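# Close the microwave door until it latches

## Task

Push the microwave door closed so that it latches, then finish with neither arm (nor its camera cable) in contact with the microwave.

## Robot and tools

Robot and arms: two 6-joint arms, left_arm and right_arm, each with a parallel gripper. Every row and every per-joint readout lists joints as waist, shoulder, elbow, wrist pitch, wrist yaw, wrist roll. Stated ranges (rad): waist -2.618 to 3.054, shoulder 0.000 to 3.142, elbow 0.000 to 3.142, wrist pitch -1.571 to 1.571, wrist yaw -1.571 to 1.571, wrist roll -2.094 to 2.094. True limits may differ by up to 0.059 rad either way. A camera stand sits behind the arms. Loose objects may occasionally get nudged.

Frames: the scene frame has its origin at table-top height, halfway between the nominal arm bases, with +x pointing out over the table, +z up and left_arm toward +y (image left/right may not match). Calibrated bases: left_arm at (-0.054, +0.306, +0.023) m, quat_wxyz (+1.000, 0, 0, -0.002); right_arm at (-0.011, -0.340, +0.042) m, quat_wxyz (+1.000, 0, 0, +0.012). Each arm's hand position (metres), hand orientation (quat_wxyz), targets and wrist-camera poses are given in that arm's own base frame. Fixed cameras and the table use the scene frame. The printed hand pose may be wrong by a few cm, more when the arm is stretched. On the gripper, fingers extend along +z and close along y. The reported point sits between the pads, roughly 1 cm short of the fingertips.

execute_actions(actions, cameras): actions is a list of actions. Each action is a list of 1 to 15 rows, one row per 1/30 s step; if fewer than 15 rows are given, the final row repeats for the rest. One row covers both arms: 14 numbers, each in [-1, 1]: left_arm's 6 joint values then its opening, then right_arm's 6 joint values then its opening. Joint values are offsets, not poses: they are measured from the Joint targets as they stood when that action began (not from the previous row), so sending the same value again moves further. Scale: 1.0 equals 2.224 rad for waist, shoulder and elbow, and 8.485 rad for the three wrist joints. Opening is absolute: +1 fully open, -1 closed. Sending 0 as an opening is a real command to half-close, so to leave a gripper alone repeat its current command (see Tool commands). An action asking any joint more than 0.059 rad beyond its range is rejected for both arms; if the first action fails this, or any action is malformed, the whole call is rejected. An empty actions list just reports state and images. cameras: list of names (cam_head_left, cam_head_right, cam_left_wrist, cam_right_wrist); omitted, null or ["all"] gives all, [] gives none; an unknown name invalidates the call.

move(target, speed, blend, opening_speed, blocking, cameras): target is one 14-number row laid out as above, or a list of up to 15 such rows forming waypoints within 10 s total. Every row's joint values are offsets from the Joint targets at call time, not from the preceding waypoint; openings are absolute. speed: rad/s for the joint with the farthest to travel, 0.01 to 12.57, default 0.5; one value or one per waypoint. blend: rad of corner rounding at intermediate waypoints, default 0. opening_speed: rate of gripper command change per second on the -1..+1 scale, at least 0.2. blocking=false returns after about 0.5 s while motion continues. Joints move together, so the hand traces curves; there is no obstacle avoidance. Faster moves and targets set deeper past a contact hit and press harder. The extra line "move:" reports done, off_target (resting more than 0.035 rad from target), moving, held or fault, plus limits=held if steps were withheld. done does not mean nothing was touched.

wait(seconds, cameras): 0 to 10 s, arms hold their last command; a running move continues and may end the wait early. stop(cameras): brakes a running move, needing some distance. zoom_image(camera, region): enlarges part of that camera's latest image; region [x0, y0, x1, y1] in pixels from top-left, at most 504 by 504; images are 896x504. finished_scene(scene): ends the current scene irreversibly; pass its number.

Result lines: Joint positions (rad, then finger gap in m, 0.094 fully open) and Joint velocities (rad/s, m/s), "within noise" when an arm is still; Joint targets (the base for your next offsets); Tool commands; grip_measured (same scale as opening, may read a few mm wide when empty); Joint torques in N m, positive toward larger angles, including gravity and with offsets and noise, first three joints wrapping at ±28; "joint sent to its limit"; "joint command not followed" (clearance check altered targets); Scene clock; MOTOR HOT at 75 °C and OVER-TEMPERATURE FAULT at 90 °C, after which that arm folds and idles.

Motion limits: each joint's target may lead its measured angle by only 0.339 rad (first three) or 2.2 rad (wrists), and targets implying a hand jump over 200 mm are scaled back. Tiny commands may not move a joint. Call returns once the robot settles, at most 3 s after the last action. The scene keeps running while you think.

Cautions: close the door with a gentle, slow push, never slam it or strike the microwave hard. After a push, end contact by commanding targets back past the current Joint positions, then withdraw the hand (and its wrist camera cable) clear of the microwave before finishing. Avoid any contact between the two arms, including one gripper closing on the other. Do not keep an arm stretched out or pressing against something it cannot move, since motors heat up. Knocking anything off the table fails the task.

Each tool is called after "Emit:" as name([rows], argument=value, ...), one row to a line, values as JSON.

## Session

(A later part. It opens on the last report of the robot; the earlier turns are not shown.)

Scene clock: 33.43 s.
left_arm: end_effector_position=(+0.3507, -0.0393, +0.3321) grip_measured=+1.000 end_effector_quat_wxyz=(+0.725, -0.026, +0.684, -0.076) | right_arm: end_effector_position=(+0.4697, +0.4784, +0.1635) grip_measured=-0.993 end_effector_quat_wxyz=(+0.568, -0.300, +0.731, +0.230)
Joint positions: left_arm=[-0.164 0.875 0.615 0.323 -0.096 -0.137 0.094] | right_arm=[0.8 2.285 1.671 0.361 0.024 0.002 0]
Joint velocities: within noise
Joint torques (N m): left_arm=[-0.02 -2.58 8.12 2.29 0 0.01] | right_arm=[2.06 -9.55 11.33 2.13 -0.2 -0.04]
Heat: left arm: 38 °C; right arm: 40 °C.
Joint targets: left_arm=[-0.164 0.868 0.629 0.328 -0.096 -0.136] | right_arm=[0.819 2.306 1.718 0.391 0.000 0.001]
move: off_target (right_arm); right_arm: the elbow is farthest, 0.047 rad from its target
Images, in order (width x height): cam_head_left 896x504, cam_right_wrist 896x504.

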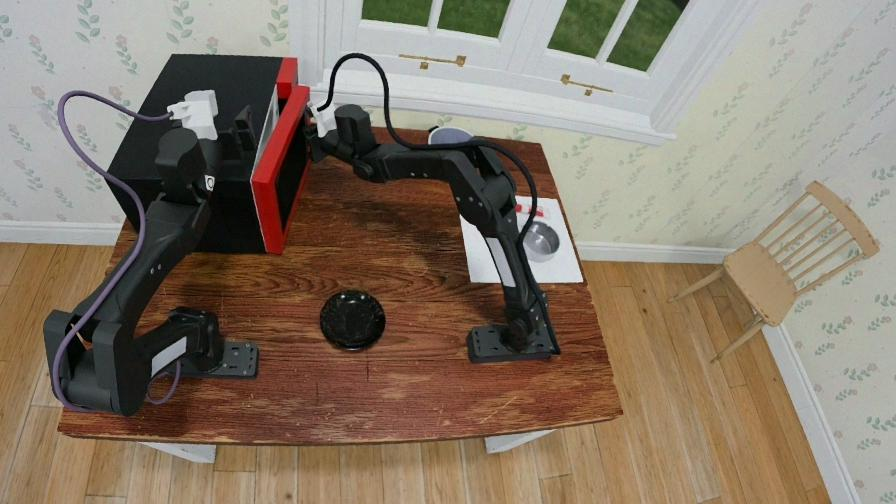

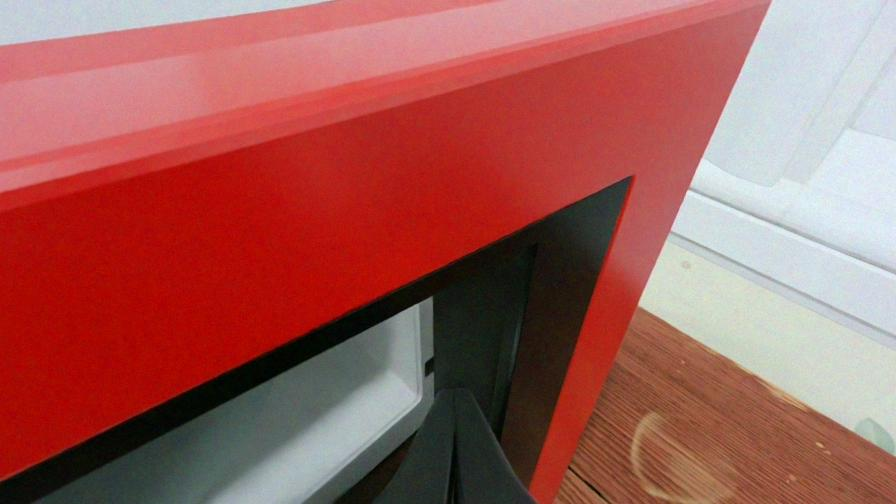

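Emit:
move(target=[0,0,0,0,0,0,1,0.0145,0.0391,0.0692,-0.0075,0,0,-1], speed=0.1, cameras=["cam_head_left","cam_head_right","cam_right_wrist"])

Emit:
zoom_image(camera="cam_head_left", region=[240, 80, 500, 280])

Scene clock: 35.97 s.
left_arm: end_effector_position=(+0.3507, -0.0393, +0.3321) grip_measured=+1.000 end_effector_quat_wxyz=(+0.725, -0.026, +0.684, -0.076) | right_arm: end_effector_position=(+0.4739, +0.5038, +0.1630) grip_measured=-0.993 end_effector_quat_wxyz=(+0.565, -0.306, +0.731, +0.232)
Joint positions: left_arm=[-0.164 0.875 0.615 0.323 -0.096 -0.137 0.094] | right_arm=[0.824 2.368 1.821 0.289 0.036 0.002 0]
Joint velocities: within noise
Joint torques (N m): left_arm=[-0.05 -2.58 8.1 2.29 0 0.01] | right_arm=[2.91 -9.72 11.84 2.26 -0.3 -0.01]
Heat: left arm: 38 °C; right arm: 40 °C.
Joint targets: left_arm=[-0.164 0.868 0.629 0.328 -0.096 -0.136] | right_arm=[0.852 2.392 1.872 0.328 0.000 0.001]
move: off_target (right_arm); right_arm: the elbow is farthest, 0.051 rad from its target
Images, in order (width x height): cam_head_left 896x504, cam_head_right 896x504, cam_right_wrist 896x504.

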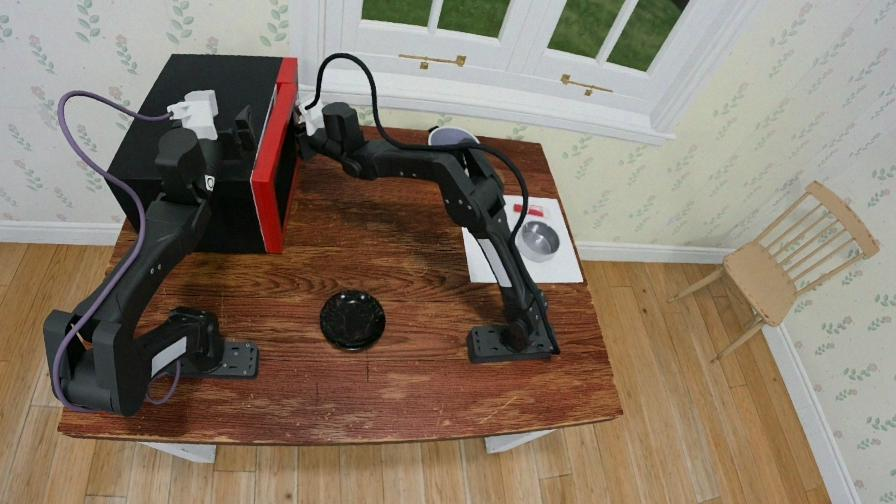

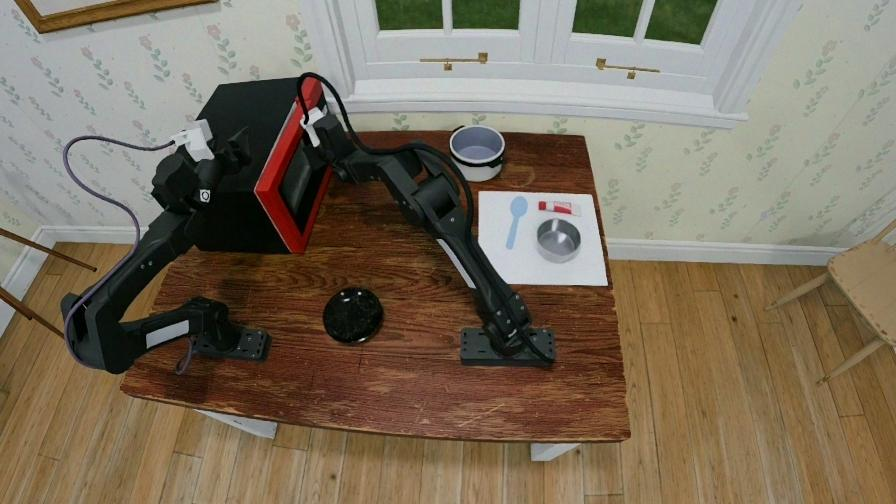

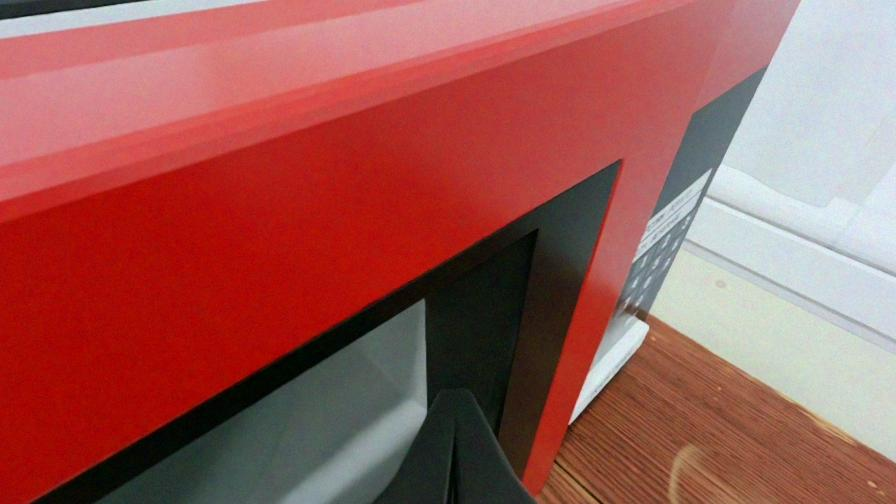

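Scaled by 1.938 from the camera's 896x504 image, which has a finer 1280x720 frame.

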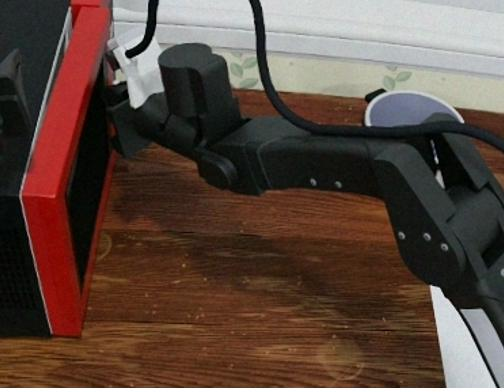

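Emit:
move(target=[0,0,0,0,0,0,1,0.0202,0.0171,0.0297,-0.0013,0,0,-1], speed=0.08, cameras=["cam_head_left","cam_head_right","cam_right_wrist"])

Emit:
zoom_image(camera="cam_head_left", region=[200, 40, 400, 260])

Scene clock: 37.53 s.
left_arm: end_effector_position=(+0.3507, -0.0393, +0.3321) grip_measured=+1.000 end_effector_quat_wxyz=(+0.725, -0.026, +0.684, -0.076) | right_arm: end_effector_position=(+0.4786, +0.5085, +0.1610) grip_measured=-0.993 end_effector_quat_wxyz=(+0.570, -0.295, +0.738, +0.211)
Joint positions: left_arm=[-0.164 0.875 0.615 0.323 -0.096 -0.137 0.094] | right_arm=[0.84 2.401 1.88 0.254 0.102 0.002 0]
Joint velocities: within noise
Joint torques (N m): left_arm=[-0.05 -2.59 8.13 2.3 0 0.01] | right_arm=[5.65 -9.66 12.62 2.48 -0.91 -0.05]
Heat: left arm: 38 °C; right arm: 40 °C.
Joint targets: left_arm=[-0.164 0.868 0.629 0.328 -0.096 -0.136] | right_arm=[0.896 2.430 1.938 0.317 0.000 0.001]
move: off_target (right_arm); right_arm: the wrist yaw is farthest, 0.102 rad from its target
Images, in order (width x height): cam_head_left 896x504, cam_head_right 896x504, cam_right_wrist 896x504.

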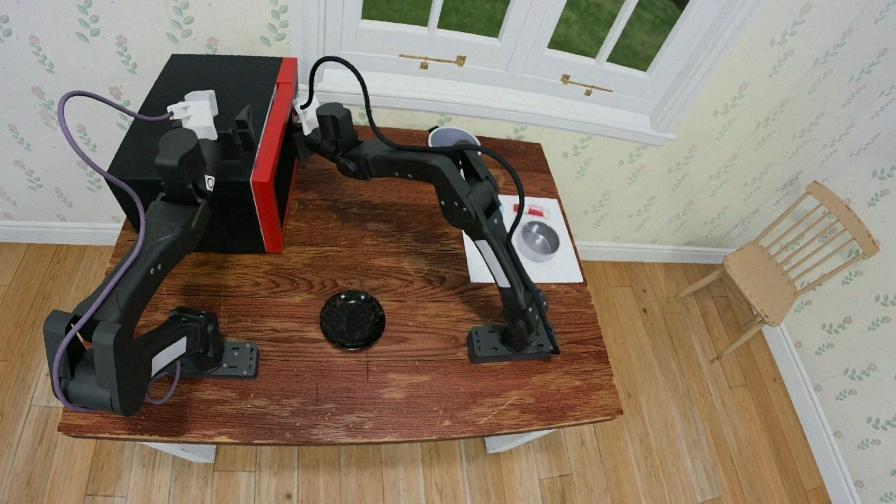

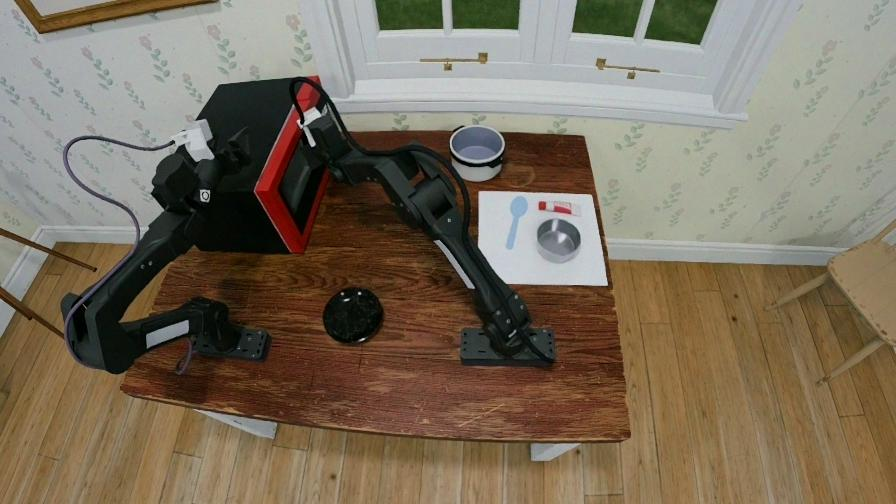

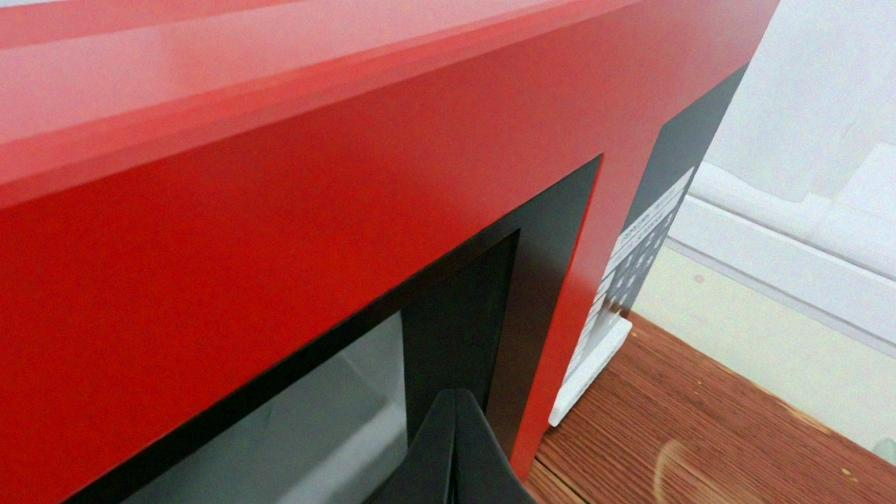

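Scaled by 2.291 from the camera's 896x504 image, which has a finer 1280x720 frame.

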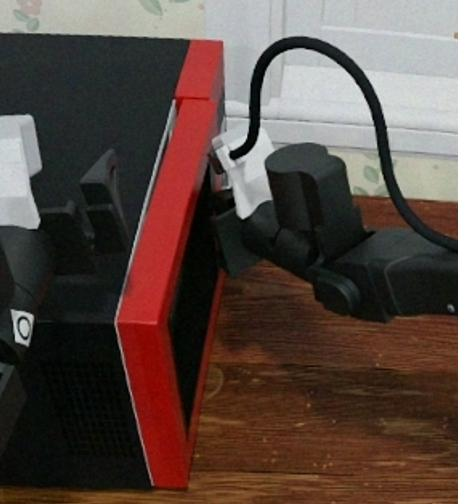

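Emit:
move(target=[0,0,0,0,0,0,1,0.0225,0.0288,0.0522,-0.0042,-0.0141,0,-1], speed=0.06, cameras=["cam_head_left","cam_head_right","cam_right_wrist"])

Emit:
zoom_image(camera="cam_head_left", region=[200, 40, 400, 260])

Scene clock: 40.87 s.
left_arm: end_effector_position=(+0.3507, -0.0393, +0.3321) grip_measured=+1.000 end_effector_quat_wxyz=(+0.725, -0.026, +0.684, -0.076) | right_arm: end_effector_position=(+0.4846, +0.5178, +0.1579) grip_measured=-0.993 end_effector_quat_wxyz=(+0.562, -0.297, +0.744, +0.205)
Joint positions: left_arm=[-0.164 0.875 0.615 0.323 -0.096 -0.137 0.094] | right_arm=[0.845 2.454 1.987 0.178 0.111 0.002 0]
Joint velocities: within noise
Joint torques (N m): left_arm=[-0.06 -2.56 8.1 2.29 0 0.01] | right_arm=[10.32 -9.11 13.35 2.93 -2.23 -0.02]
Heat: left arm: 38 °C; right arm: 41 °C.
Joint targets: left_arm=[-0.164 0.868 0.629 0.328 -0.096 -0.136] | right_arm=[0.947 2.495 2.054 0.281 -0.119 0.001]
move: off_target (right_arm); right_arm: the wrist yaw is farthest, 0.231 rad from its target
Images, in order (width x height): cam_head_left 896x504, cam_head_right 896x504, cam_right_wrist 896x504.

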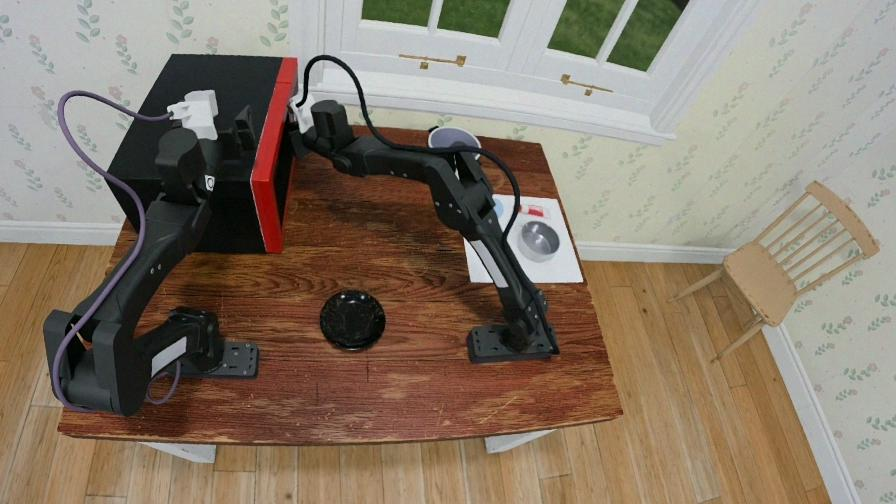

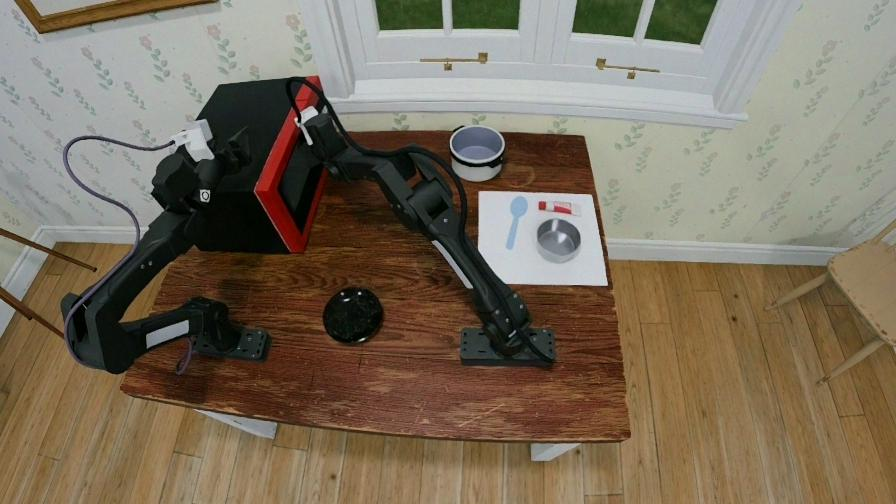

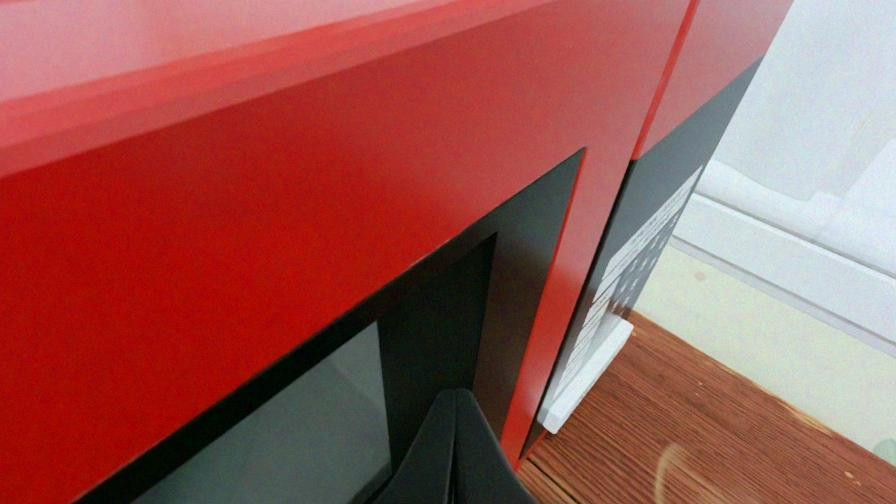

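Scaled by 2.291 from the camera's 896x504 image, which has a finer 1280x720 frame.

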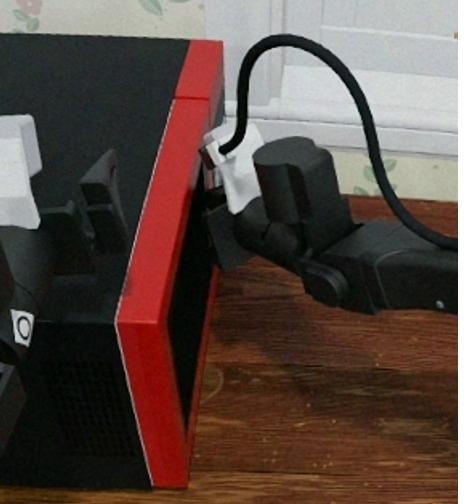

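Emit:
zoom_image(camera="cam_right_wrist", region=[440, 0, 840, 480])

Emit:
zoom_image(camera="cam_head_left", region=[250, 50, 340, 130])

Scaled by 1.050 from the camera's 896x504 image, which has a finer 1280x720 frame.

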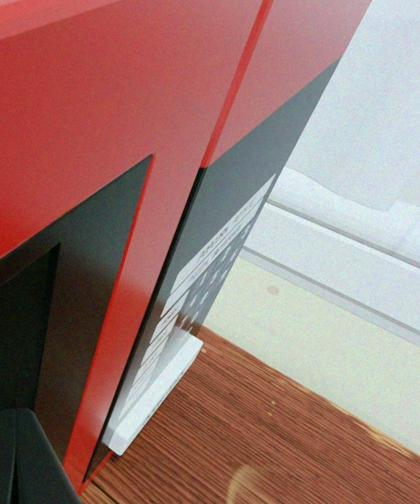

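Scaled by 5.600 from the camera's 896x504 image, which has a finer 1280x720 frame.

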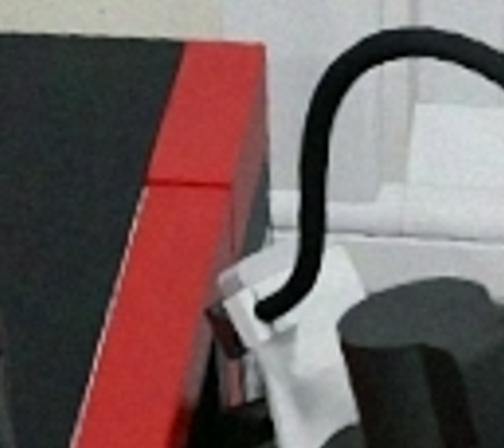

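Emit:
move([
  [0,0,0,0,0,0,1,-0.045,-0.025,-0.045,0.005,0.027,0,-1],
  [0,0,0,0,0,0,1,-0.0769,-0.1439,-0.2486,0.0235,0.014,0,-1],
], speed=[0.1,0.25], blend=0.02)

Emit:
zoom_image(camera="cam_head_left", region=[200, 40, 400, 260])

Scene clock: 46.40 s.
left_arm: end_effector_position=(+0.3507, -0.0393, +0.3321) grip_measured=+1.000 end_effector_quat_wxyz=(+0.725, -0.026, +0.684, -0.076) | right_arm: end_effector_position=(+0.4591, +0.4552, +0.1388) grip_measured=-0.993 end_effector_quat_wxyz=(+0.554, -0.302, +0.742, +0.225)
Joint positions: left_arm=[-0.164 0.875 0.615 0.323 -0.096 -0.137 0.094] | right_arm=[0.782 2.234 1.513 0.433 0.009 0.002 0]
Joint velocities: within noise
Joint torques (N m): left_arm=[-0.05 -2.59 8.1 2.28 0 0.01] | right_arm=[-0.87 -15.46 5.91 2.31 -0.06 -0.05]
Heat: left arm: 38 °C; right arm: 43 °C.
Joint targets: left_arm=[-0.164 0.868 0.629 0.328 -0.096 -0.136] | right_arm=[0.776 2.175 1.501 0.480 -0.001 0.001]
move: off_target (right_arm); right_arm: the shoulder is farthest, 0.059 rad from its target

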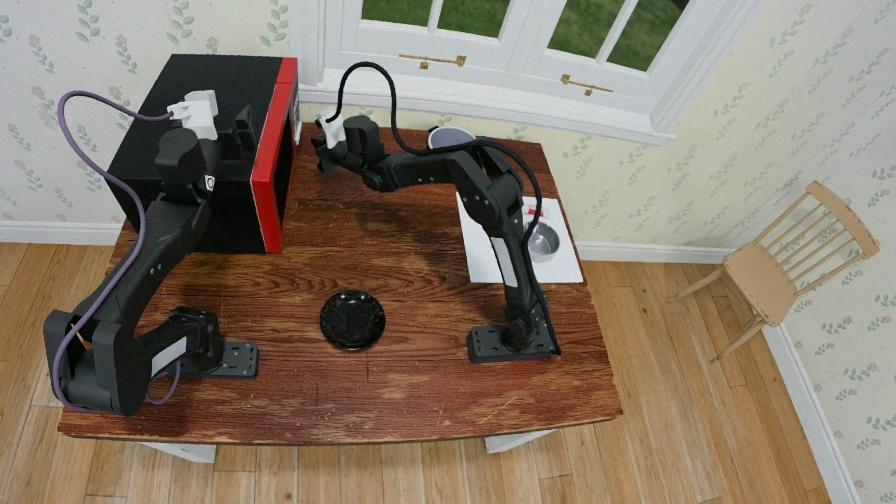

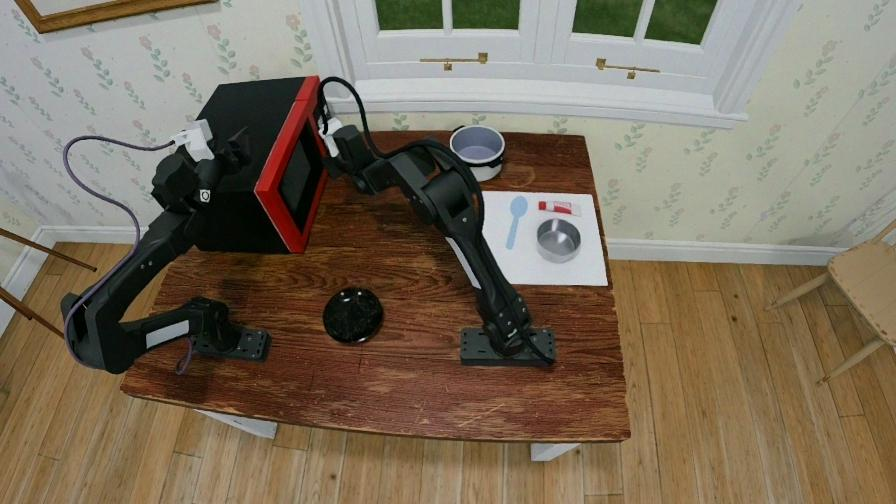

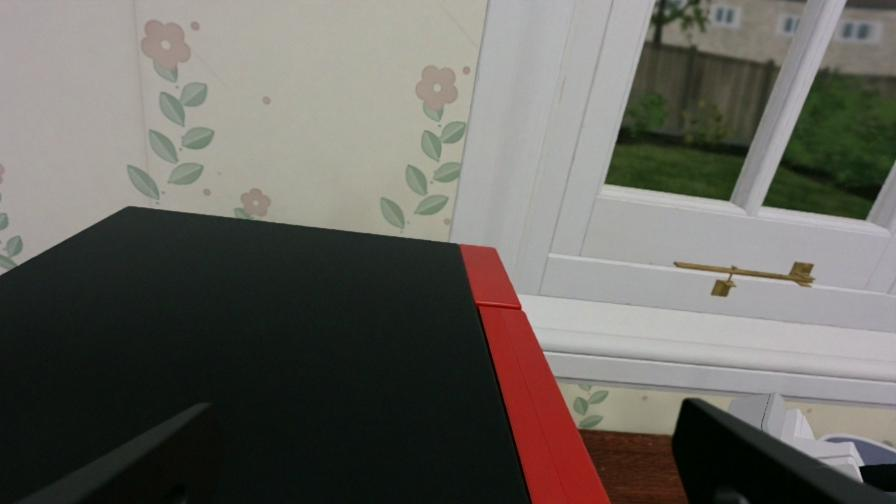

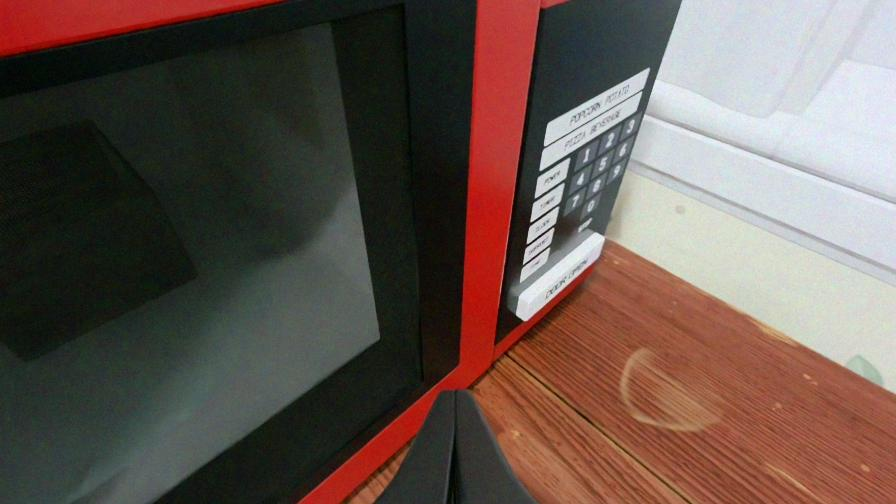

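Scaled by 2.291 from the camera's 896x504 image, which has a finer 1280x720 frame.

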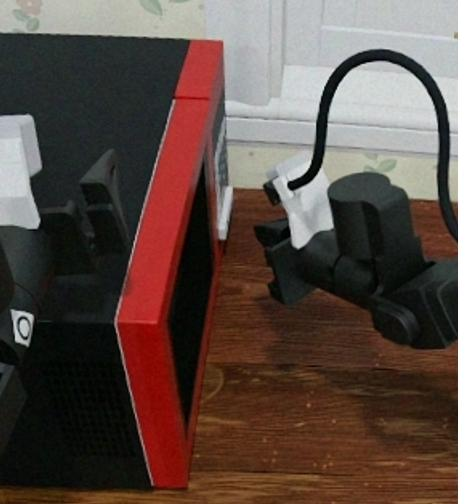

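Emit:
zoom_image(camera="cam_left_wrist", region=[430, 220, 630, 504])

Emit:
zoom_image(camera="cam_right_wrist", region=[400, 0, 700, 400])

Scaled by 1.775 from the camera's 896x504 image, which has a finer 1280x720 frame.

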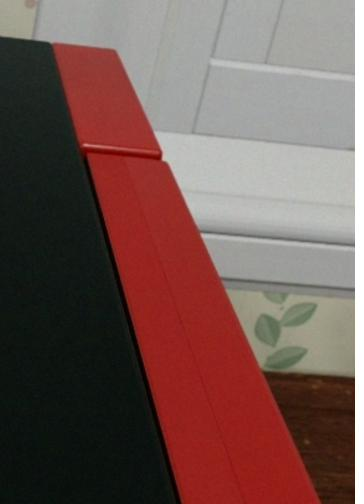

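Scaled by 1.260 from the camera's 896x504 image, which has a finer 1280x720 frame.

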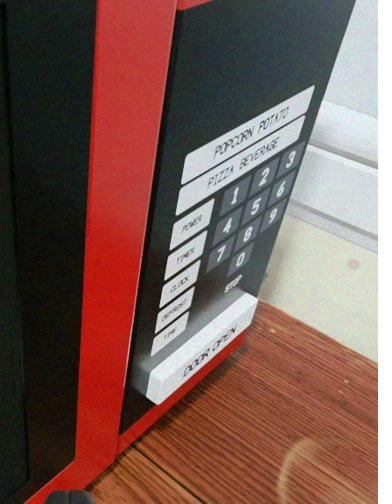

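Emit:
move([
  [0,0,0,0,0,0,1,0.0333,0.098,0.1668,-0.018,0,0,-1],
  [0,0,0,0,0,0,1,0.0769,0.1439,0.2486,-0.0235,-0.014,0,-1],
], speed=[0.15,0.06], cameras=["cam_left_wrist","cam_right_wrist","cam_head_left"])

Emit:
zoom_image(camera="cam_left_wrist", region=[430, 220, 630, 504])

Scene clock: 53.83 s.
left_arm: end_effector_position=(+0.3507, -0.0393, +0.3321) grip_measured=+1.000 end_effector_quat_wxyz=(+0.725, -0.026, +0.684, -0.076) | right_arm: end_effector_position=(+0.4855, +0.5175, +0.1554) grip_measured=-0.993 end_effector_quat_wxyz=(+0.558, -0.302, +0.744, +0.211)
Joint positions: left_arm=[-0.164 0.875 0.615 0.323 -0.096 -0.137 0.094] | right_arm=[0.838 2.457 1.986 0.178 0.087 0.002 0]
Joint velocities: within noise
Joint torques (N m): left_arm=[-0.06 -2.58 8.12 2.28 0 0.01] | right_arm=[11.12 -9.35 13.6 2.88 -1.98 -0.08]
Heat: left arm: 38 °C; right arm: 43 °C.
Joint targets: left_arm=[-0.164 0.868 0.629 0.328 -0.096 -0.136] | right_arm=[0.947 2.495 2.054 0.281 -0.120 0.001]
move: off_target (right_arm); right_arm: the wrist yaw is farthest, 0.207 rad from its target
Images, in order (width x height): cam_head_left 896x504, cam_left_wrist 896x504, cam_right_wrist 896x504.

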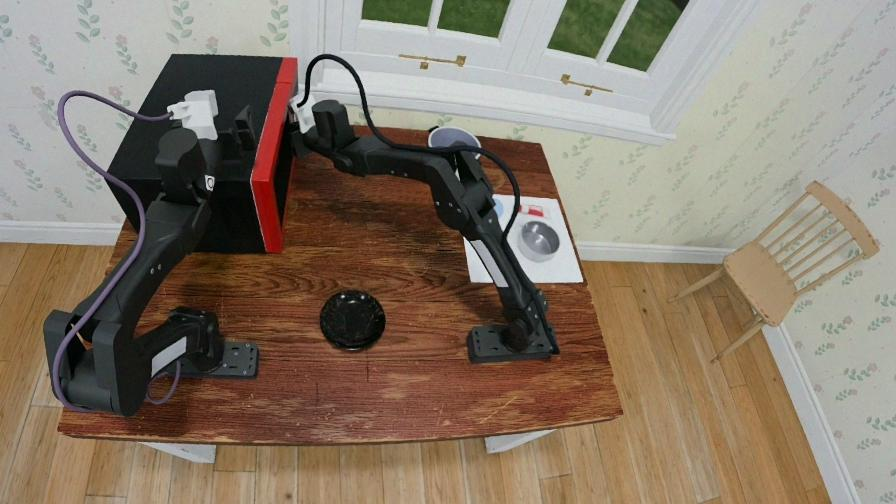

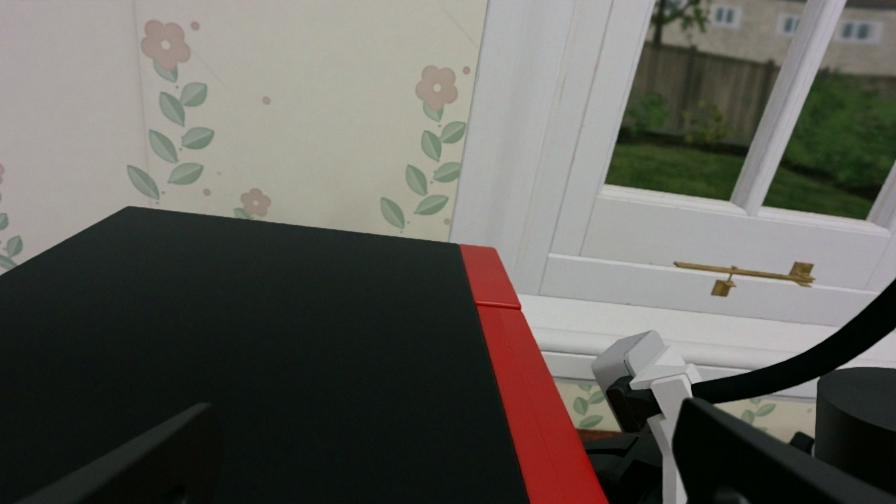

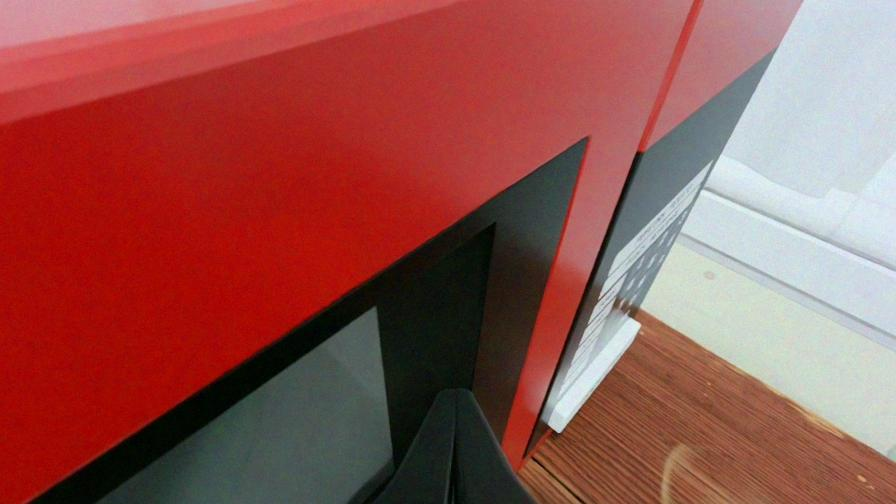

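Scaled by 1.775 from the camera's 896x504 image, which has a finer 1280x720 frame.

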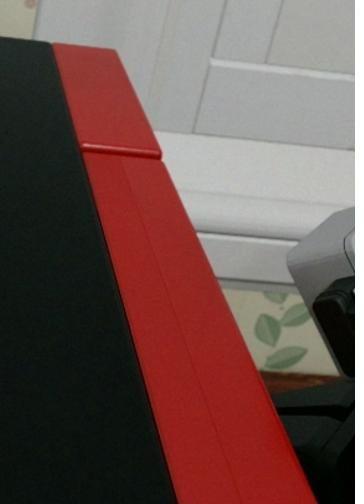

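Emit:
move(target=[0,0,0,0,0,0,1,0.027,0.0135,0.0225,-0.002,-0.012,0,-1], speed=0.05, cameras=["cam_left_wrist","cam_right_wrist"])

Emit:
zoom_image(camera="cam_left_wrist", region=[430, 220, 630, 504])

Scene clock: 56.67 s.
left_arm: end_effector_position=(+0.3507, -0.0393, +0.3321) grip_measured=+1.000 end_effector_quat_wxyz=(+0.725, -0.026, +0.684, -0.076) | right_arm: end_effector_position=(+0.4865, +0.5199, +0.1537) grip_measured=-0.993 end_effector_quat_wxyz=(+0.552, -0.302, +0.751, +0.201)
Joint positions: left_arm=[-0.164 0.875 0.615 0.323 -0.096 -0.137 0.094] | right_arm=[0.845 2.474 2.032 0.126 0.108 0.002 0]
Joint velocities: within noise
Joint torques (N m): left_arm=[-0.06 -2.58 8.1 2.29 0 0.02] | right_arm=[16.44 -8.47 13.86 3.27 -3.18 -0.06]
Heat: left arm: 38 °C; right arm: 44 °C.
Joint targets: left_arm=[-0.164 0.868 0.629 0.328 -0.096 -0.136] | right_arm=[1.007 2.525 2.104 0.264 -0.221 0.001]
move: off_target (right_arm); right_arm: the wrist yaw is farthest, 0.330 rad from its target
Images, in order (width x height): cam_left_wrist 896x504, cam_right_wrist 896x504.

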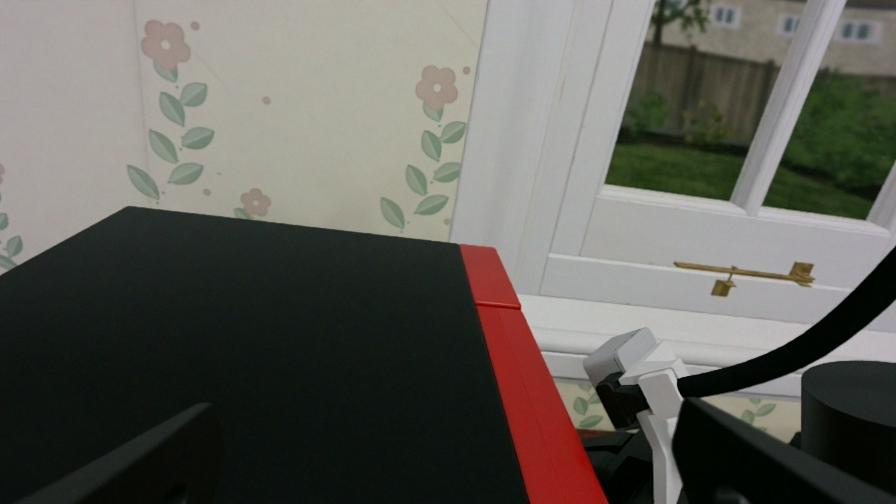

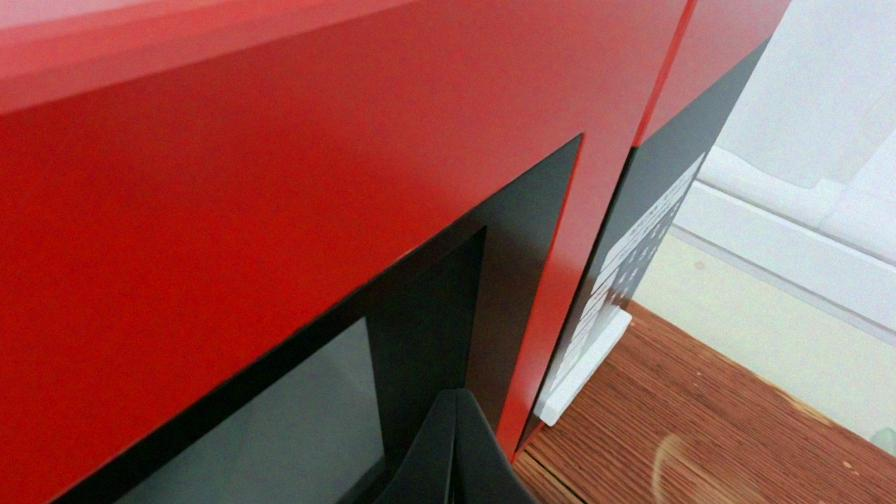

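Scaled by 1.775 from the camera's 896x504 image, which has a finer 1280x720 frame.

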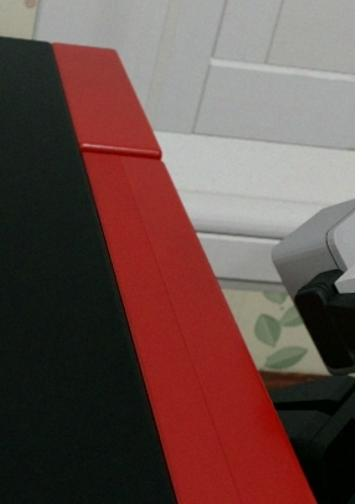

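Emit:
move([
  [0,0,0,0,0,0,1,-0.073,-0.025,-0.045,0.005,0.039,0,-1],
  [0,0,0,0,0,0,1,-0.1044,-0.09,-0.16,0.013,0.026,0,-1],
], speed=[0.1,0.25], blend=0.02, cameras=["cam_left_wrist","cam_right_wrist"])

Emit:
zoom_image(camera="cam_left_wrist", region=[430, 220, 630, 504])

Scene clock: 62.00 s.
left_arm: end_effector_position=(+0.3507, -0.0393, +0.3321) grip_measured=+1.000 end_effector_quat_wxyz=(+0.725, -0.026, +0.684, -0.076) | right_arm: end_effector_position=(+0.4887, +0.4808, +0.1314) grip_measured=-0.993 end_effector_quat_wxyz=(+0.551, -0.302, +0.745, +0.223)
Joint positions: left_arm=[-0.164 0.875 0.615 0.323 -0.096 -0.137 0.094] | right_arm=[0.778 2.386 1.76 0.329 0.009 0.002 0]
Joint velocities: within noise
Joint torques (N m): left_arm=[-0.06 -2.58 8.1 2.28 0 0.01] | right_arm=[-0.36 -16.59 6.43 2.31 -0.05 -0.03]
Heat: left arm: 38 °C; right arm: 46 °C.
Joint targets: left_arm=[-0.164 0.868 0.629 0.328 -0.096 -0.136] | right_arm=[0.775 2.325 1.748 0.375 -0.001 0.001]
move: off_target (right_arm); right_arm: the shoulder is farthest, 0.061 rad from its target
Images, in order (width x height): cam_left_wrist 896x504, cam_right_wrist 896x504.

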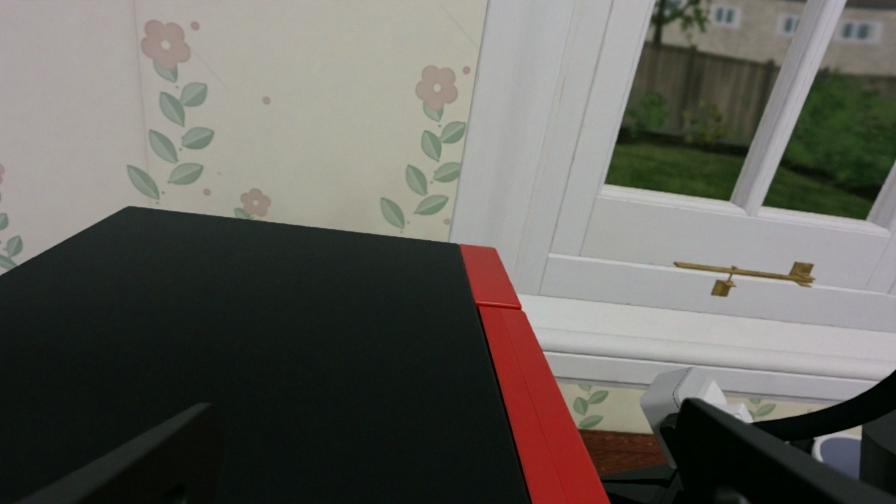

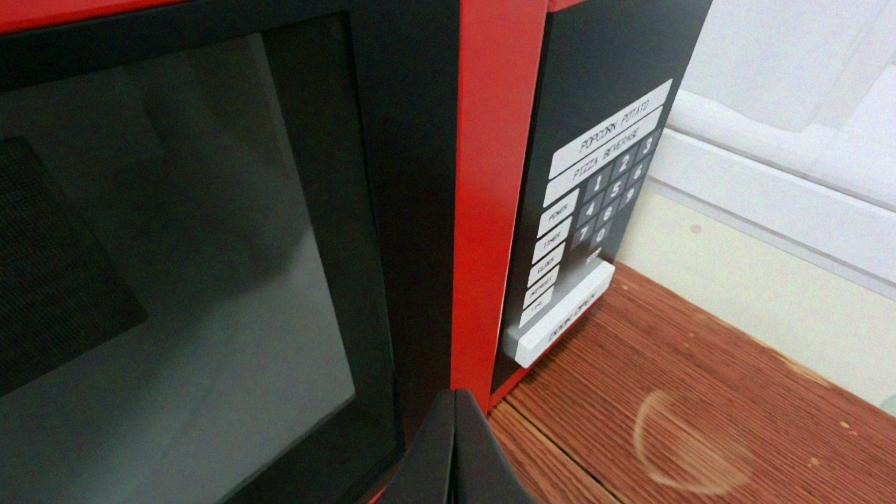

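Scaled by 1.775 from the camera's 896x504 image, which has a finer 1280x720 frame.

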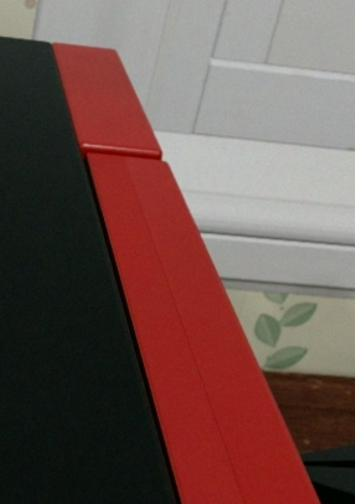

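Emit:
move(target=[0,0,0,0,0,0,1,-0.025,-0.428,-0.58,0.0439,0,0,-1], speed=0.5)

Emit:
zoom_image(camera="cam_left_wrist", region=[430, 220, 630, 504])

Emit:
zoom_image(camera="cam_head_right", region=[190, 50, 370, 260])

Emit:
zoom_image(camera="cam_right_wrist", region=[350, 0, 750, 400])

Scene clock: 66.60 s.
left_arm: end_effector_position=(+0.3507, -0.0393, +0.3321) grip_measured=+1.000 end_effector_quat_wxyz=(+0.725, -0.026, +0.684, -0.076) | right_arm: end_effector_position=(+0.3089, +0.2746, +0.1597) grip_measured=-0.993 end_effector_quat_wxyz=(+0.580, -0.277, +0.734, +0.219)
Joint positions: left_arm=[-0.164 0.875 0.615 0.323 -0.096 -0.137 0.094] | right_arm=[0.726 1.401 0.467 0.703 0.005 0.002 0]
Joint velocities: within noise
Joint torques (N m): left_arm=[-0.05 -2.59 8.13 2.29 0 0] | right_arm=[-0.72 -6.27 5.91 2.37 -0.04 -0.09]
Heat: left arm: 38 °C; right arm: 46 °C.
Joint targets: left_arm=[-0.164 0.868 0.629 0.328 -0.096 -0.136] | right_arm=[0.719 1.372 0.458 0.747 -0.001 0.001]
move: off_target (right_arm); right_arm: the wrist pitch is farthest, 0.045 rad from its target

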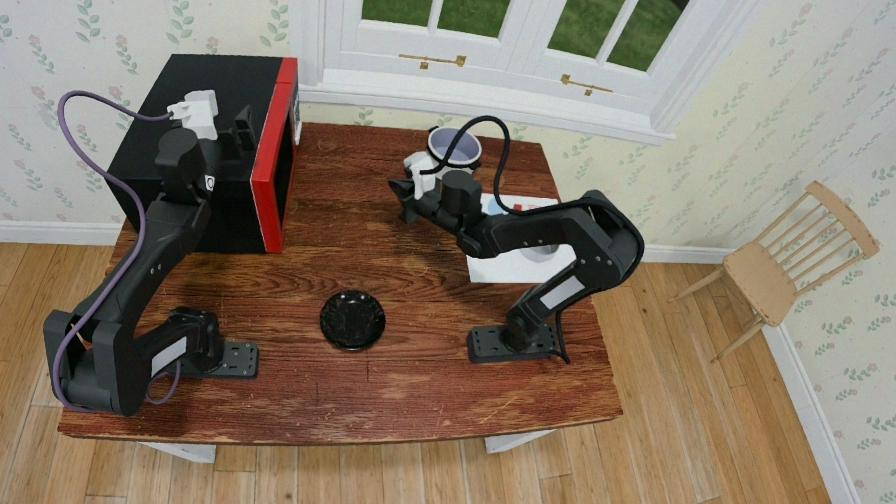

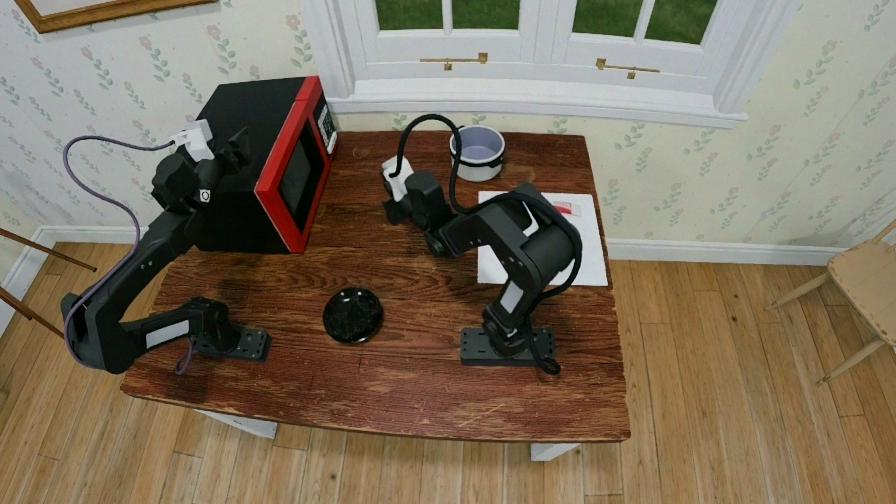

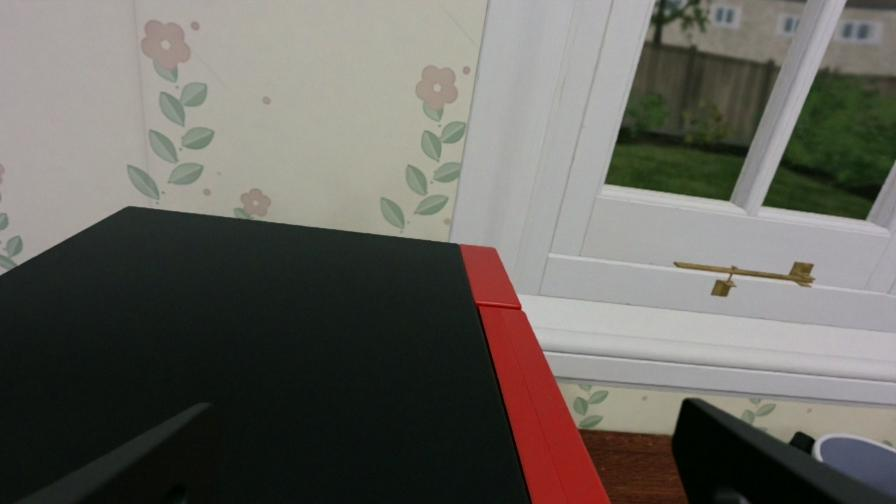

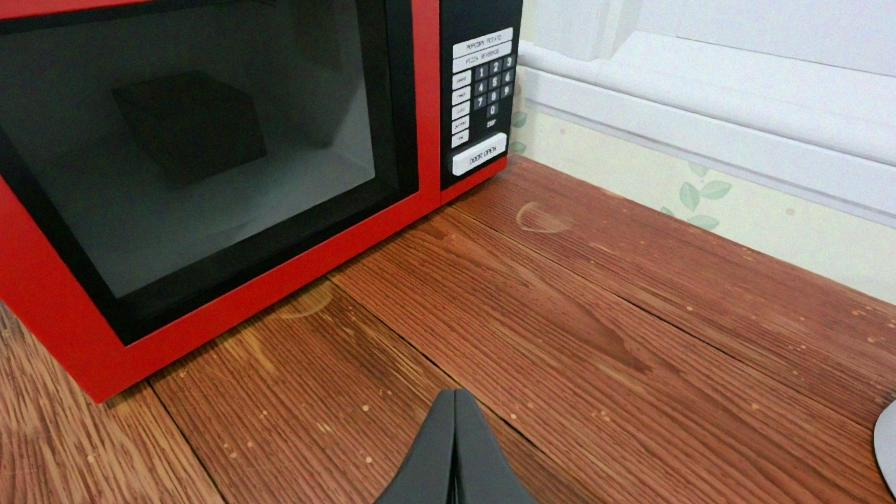

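Scaled by 1.775 from the camera's 896x504 image, which has a finer 1280x720 frame.

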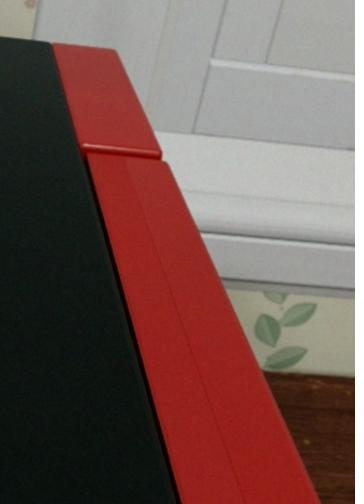

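Scaled by 2.400 from the camera's 896x504 image, which has a finer 1280x720 frame.

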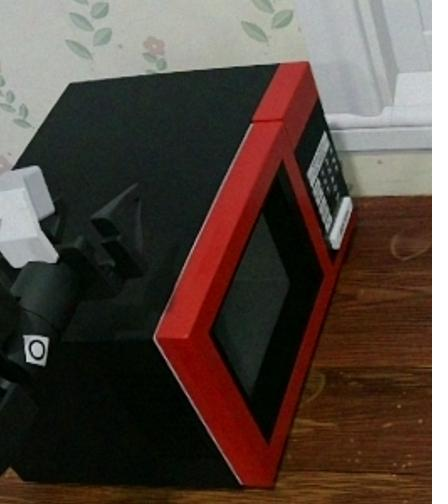

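Scaled by 1.260 from the camera's 896x504 image, which has a finer 1280x720 frame.

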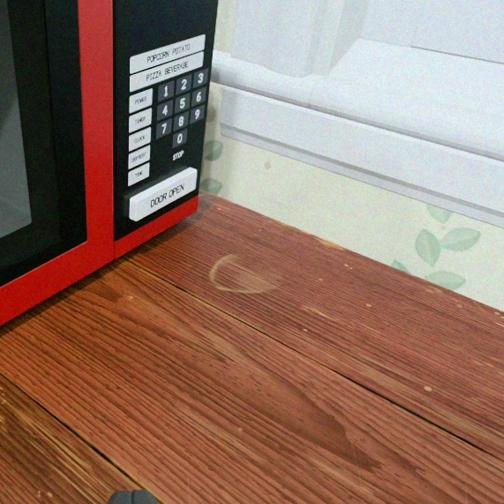

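Emit:
finished_scene(scene=1)

The scene is finished: the task was done.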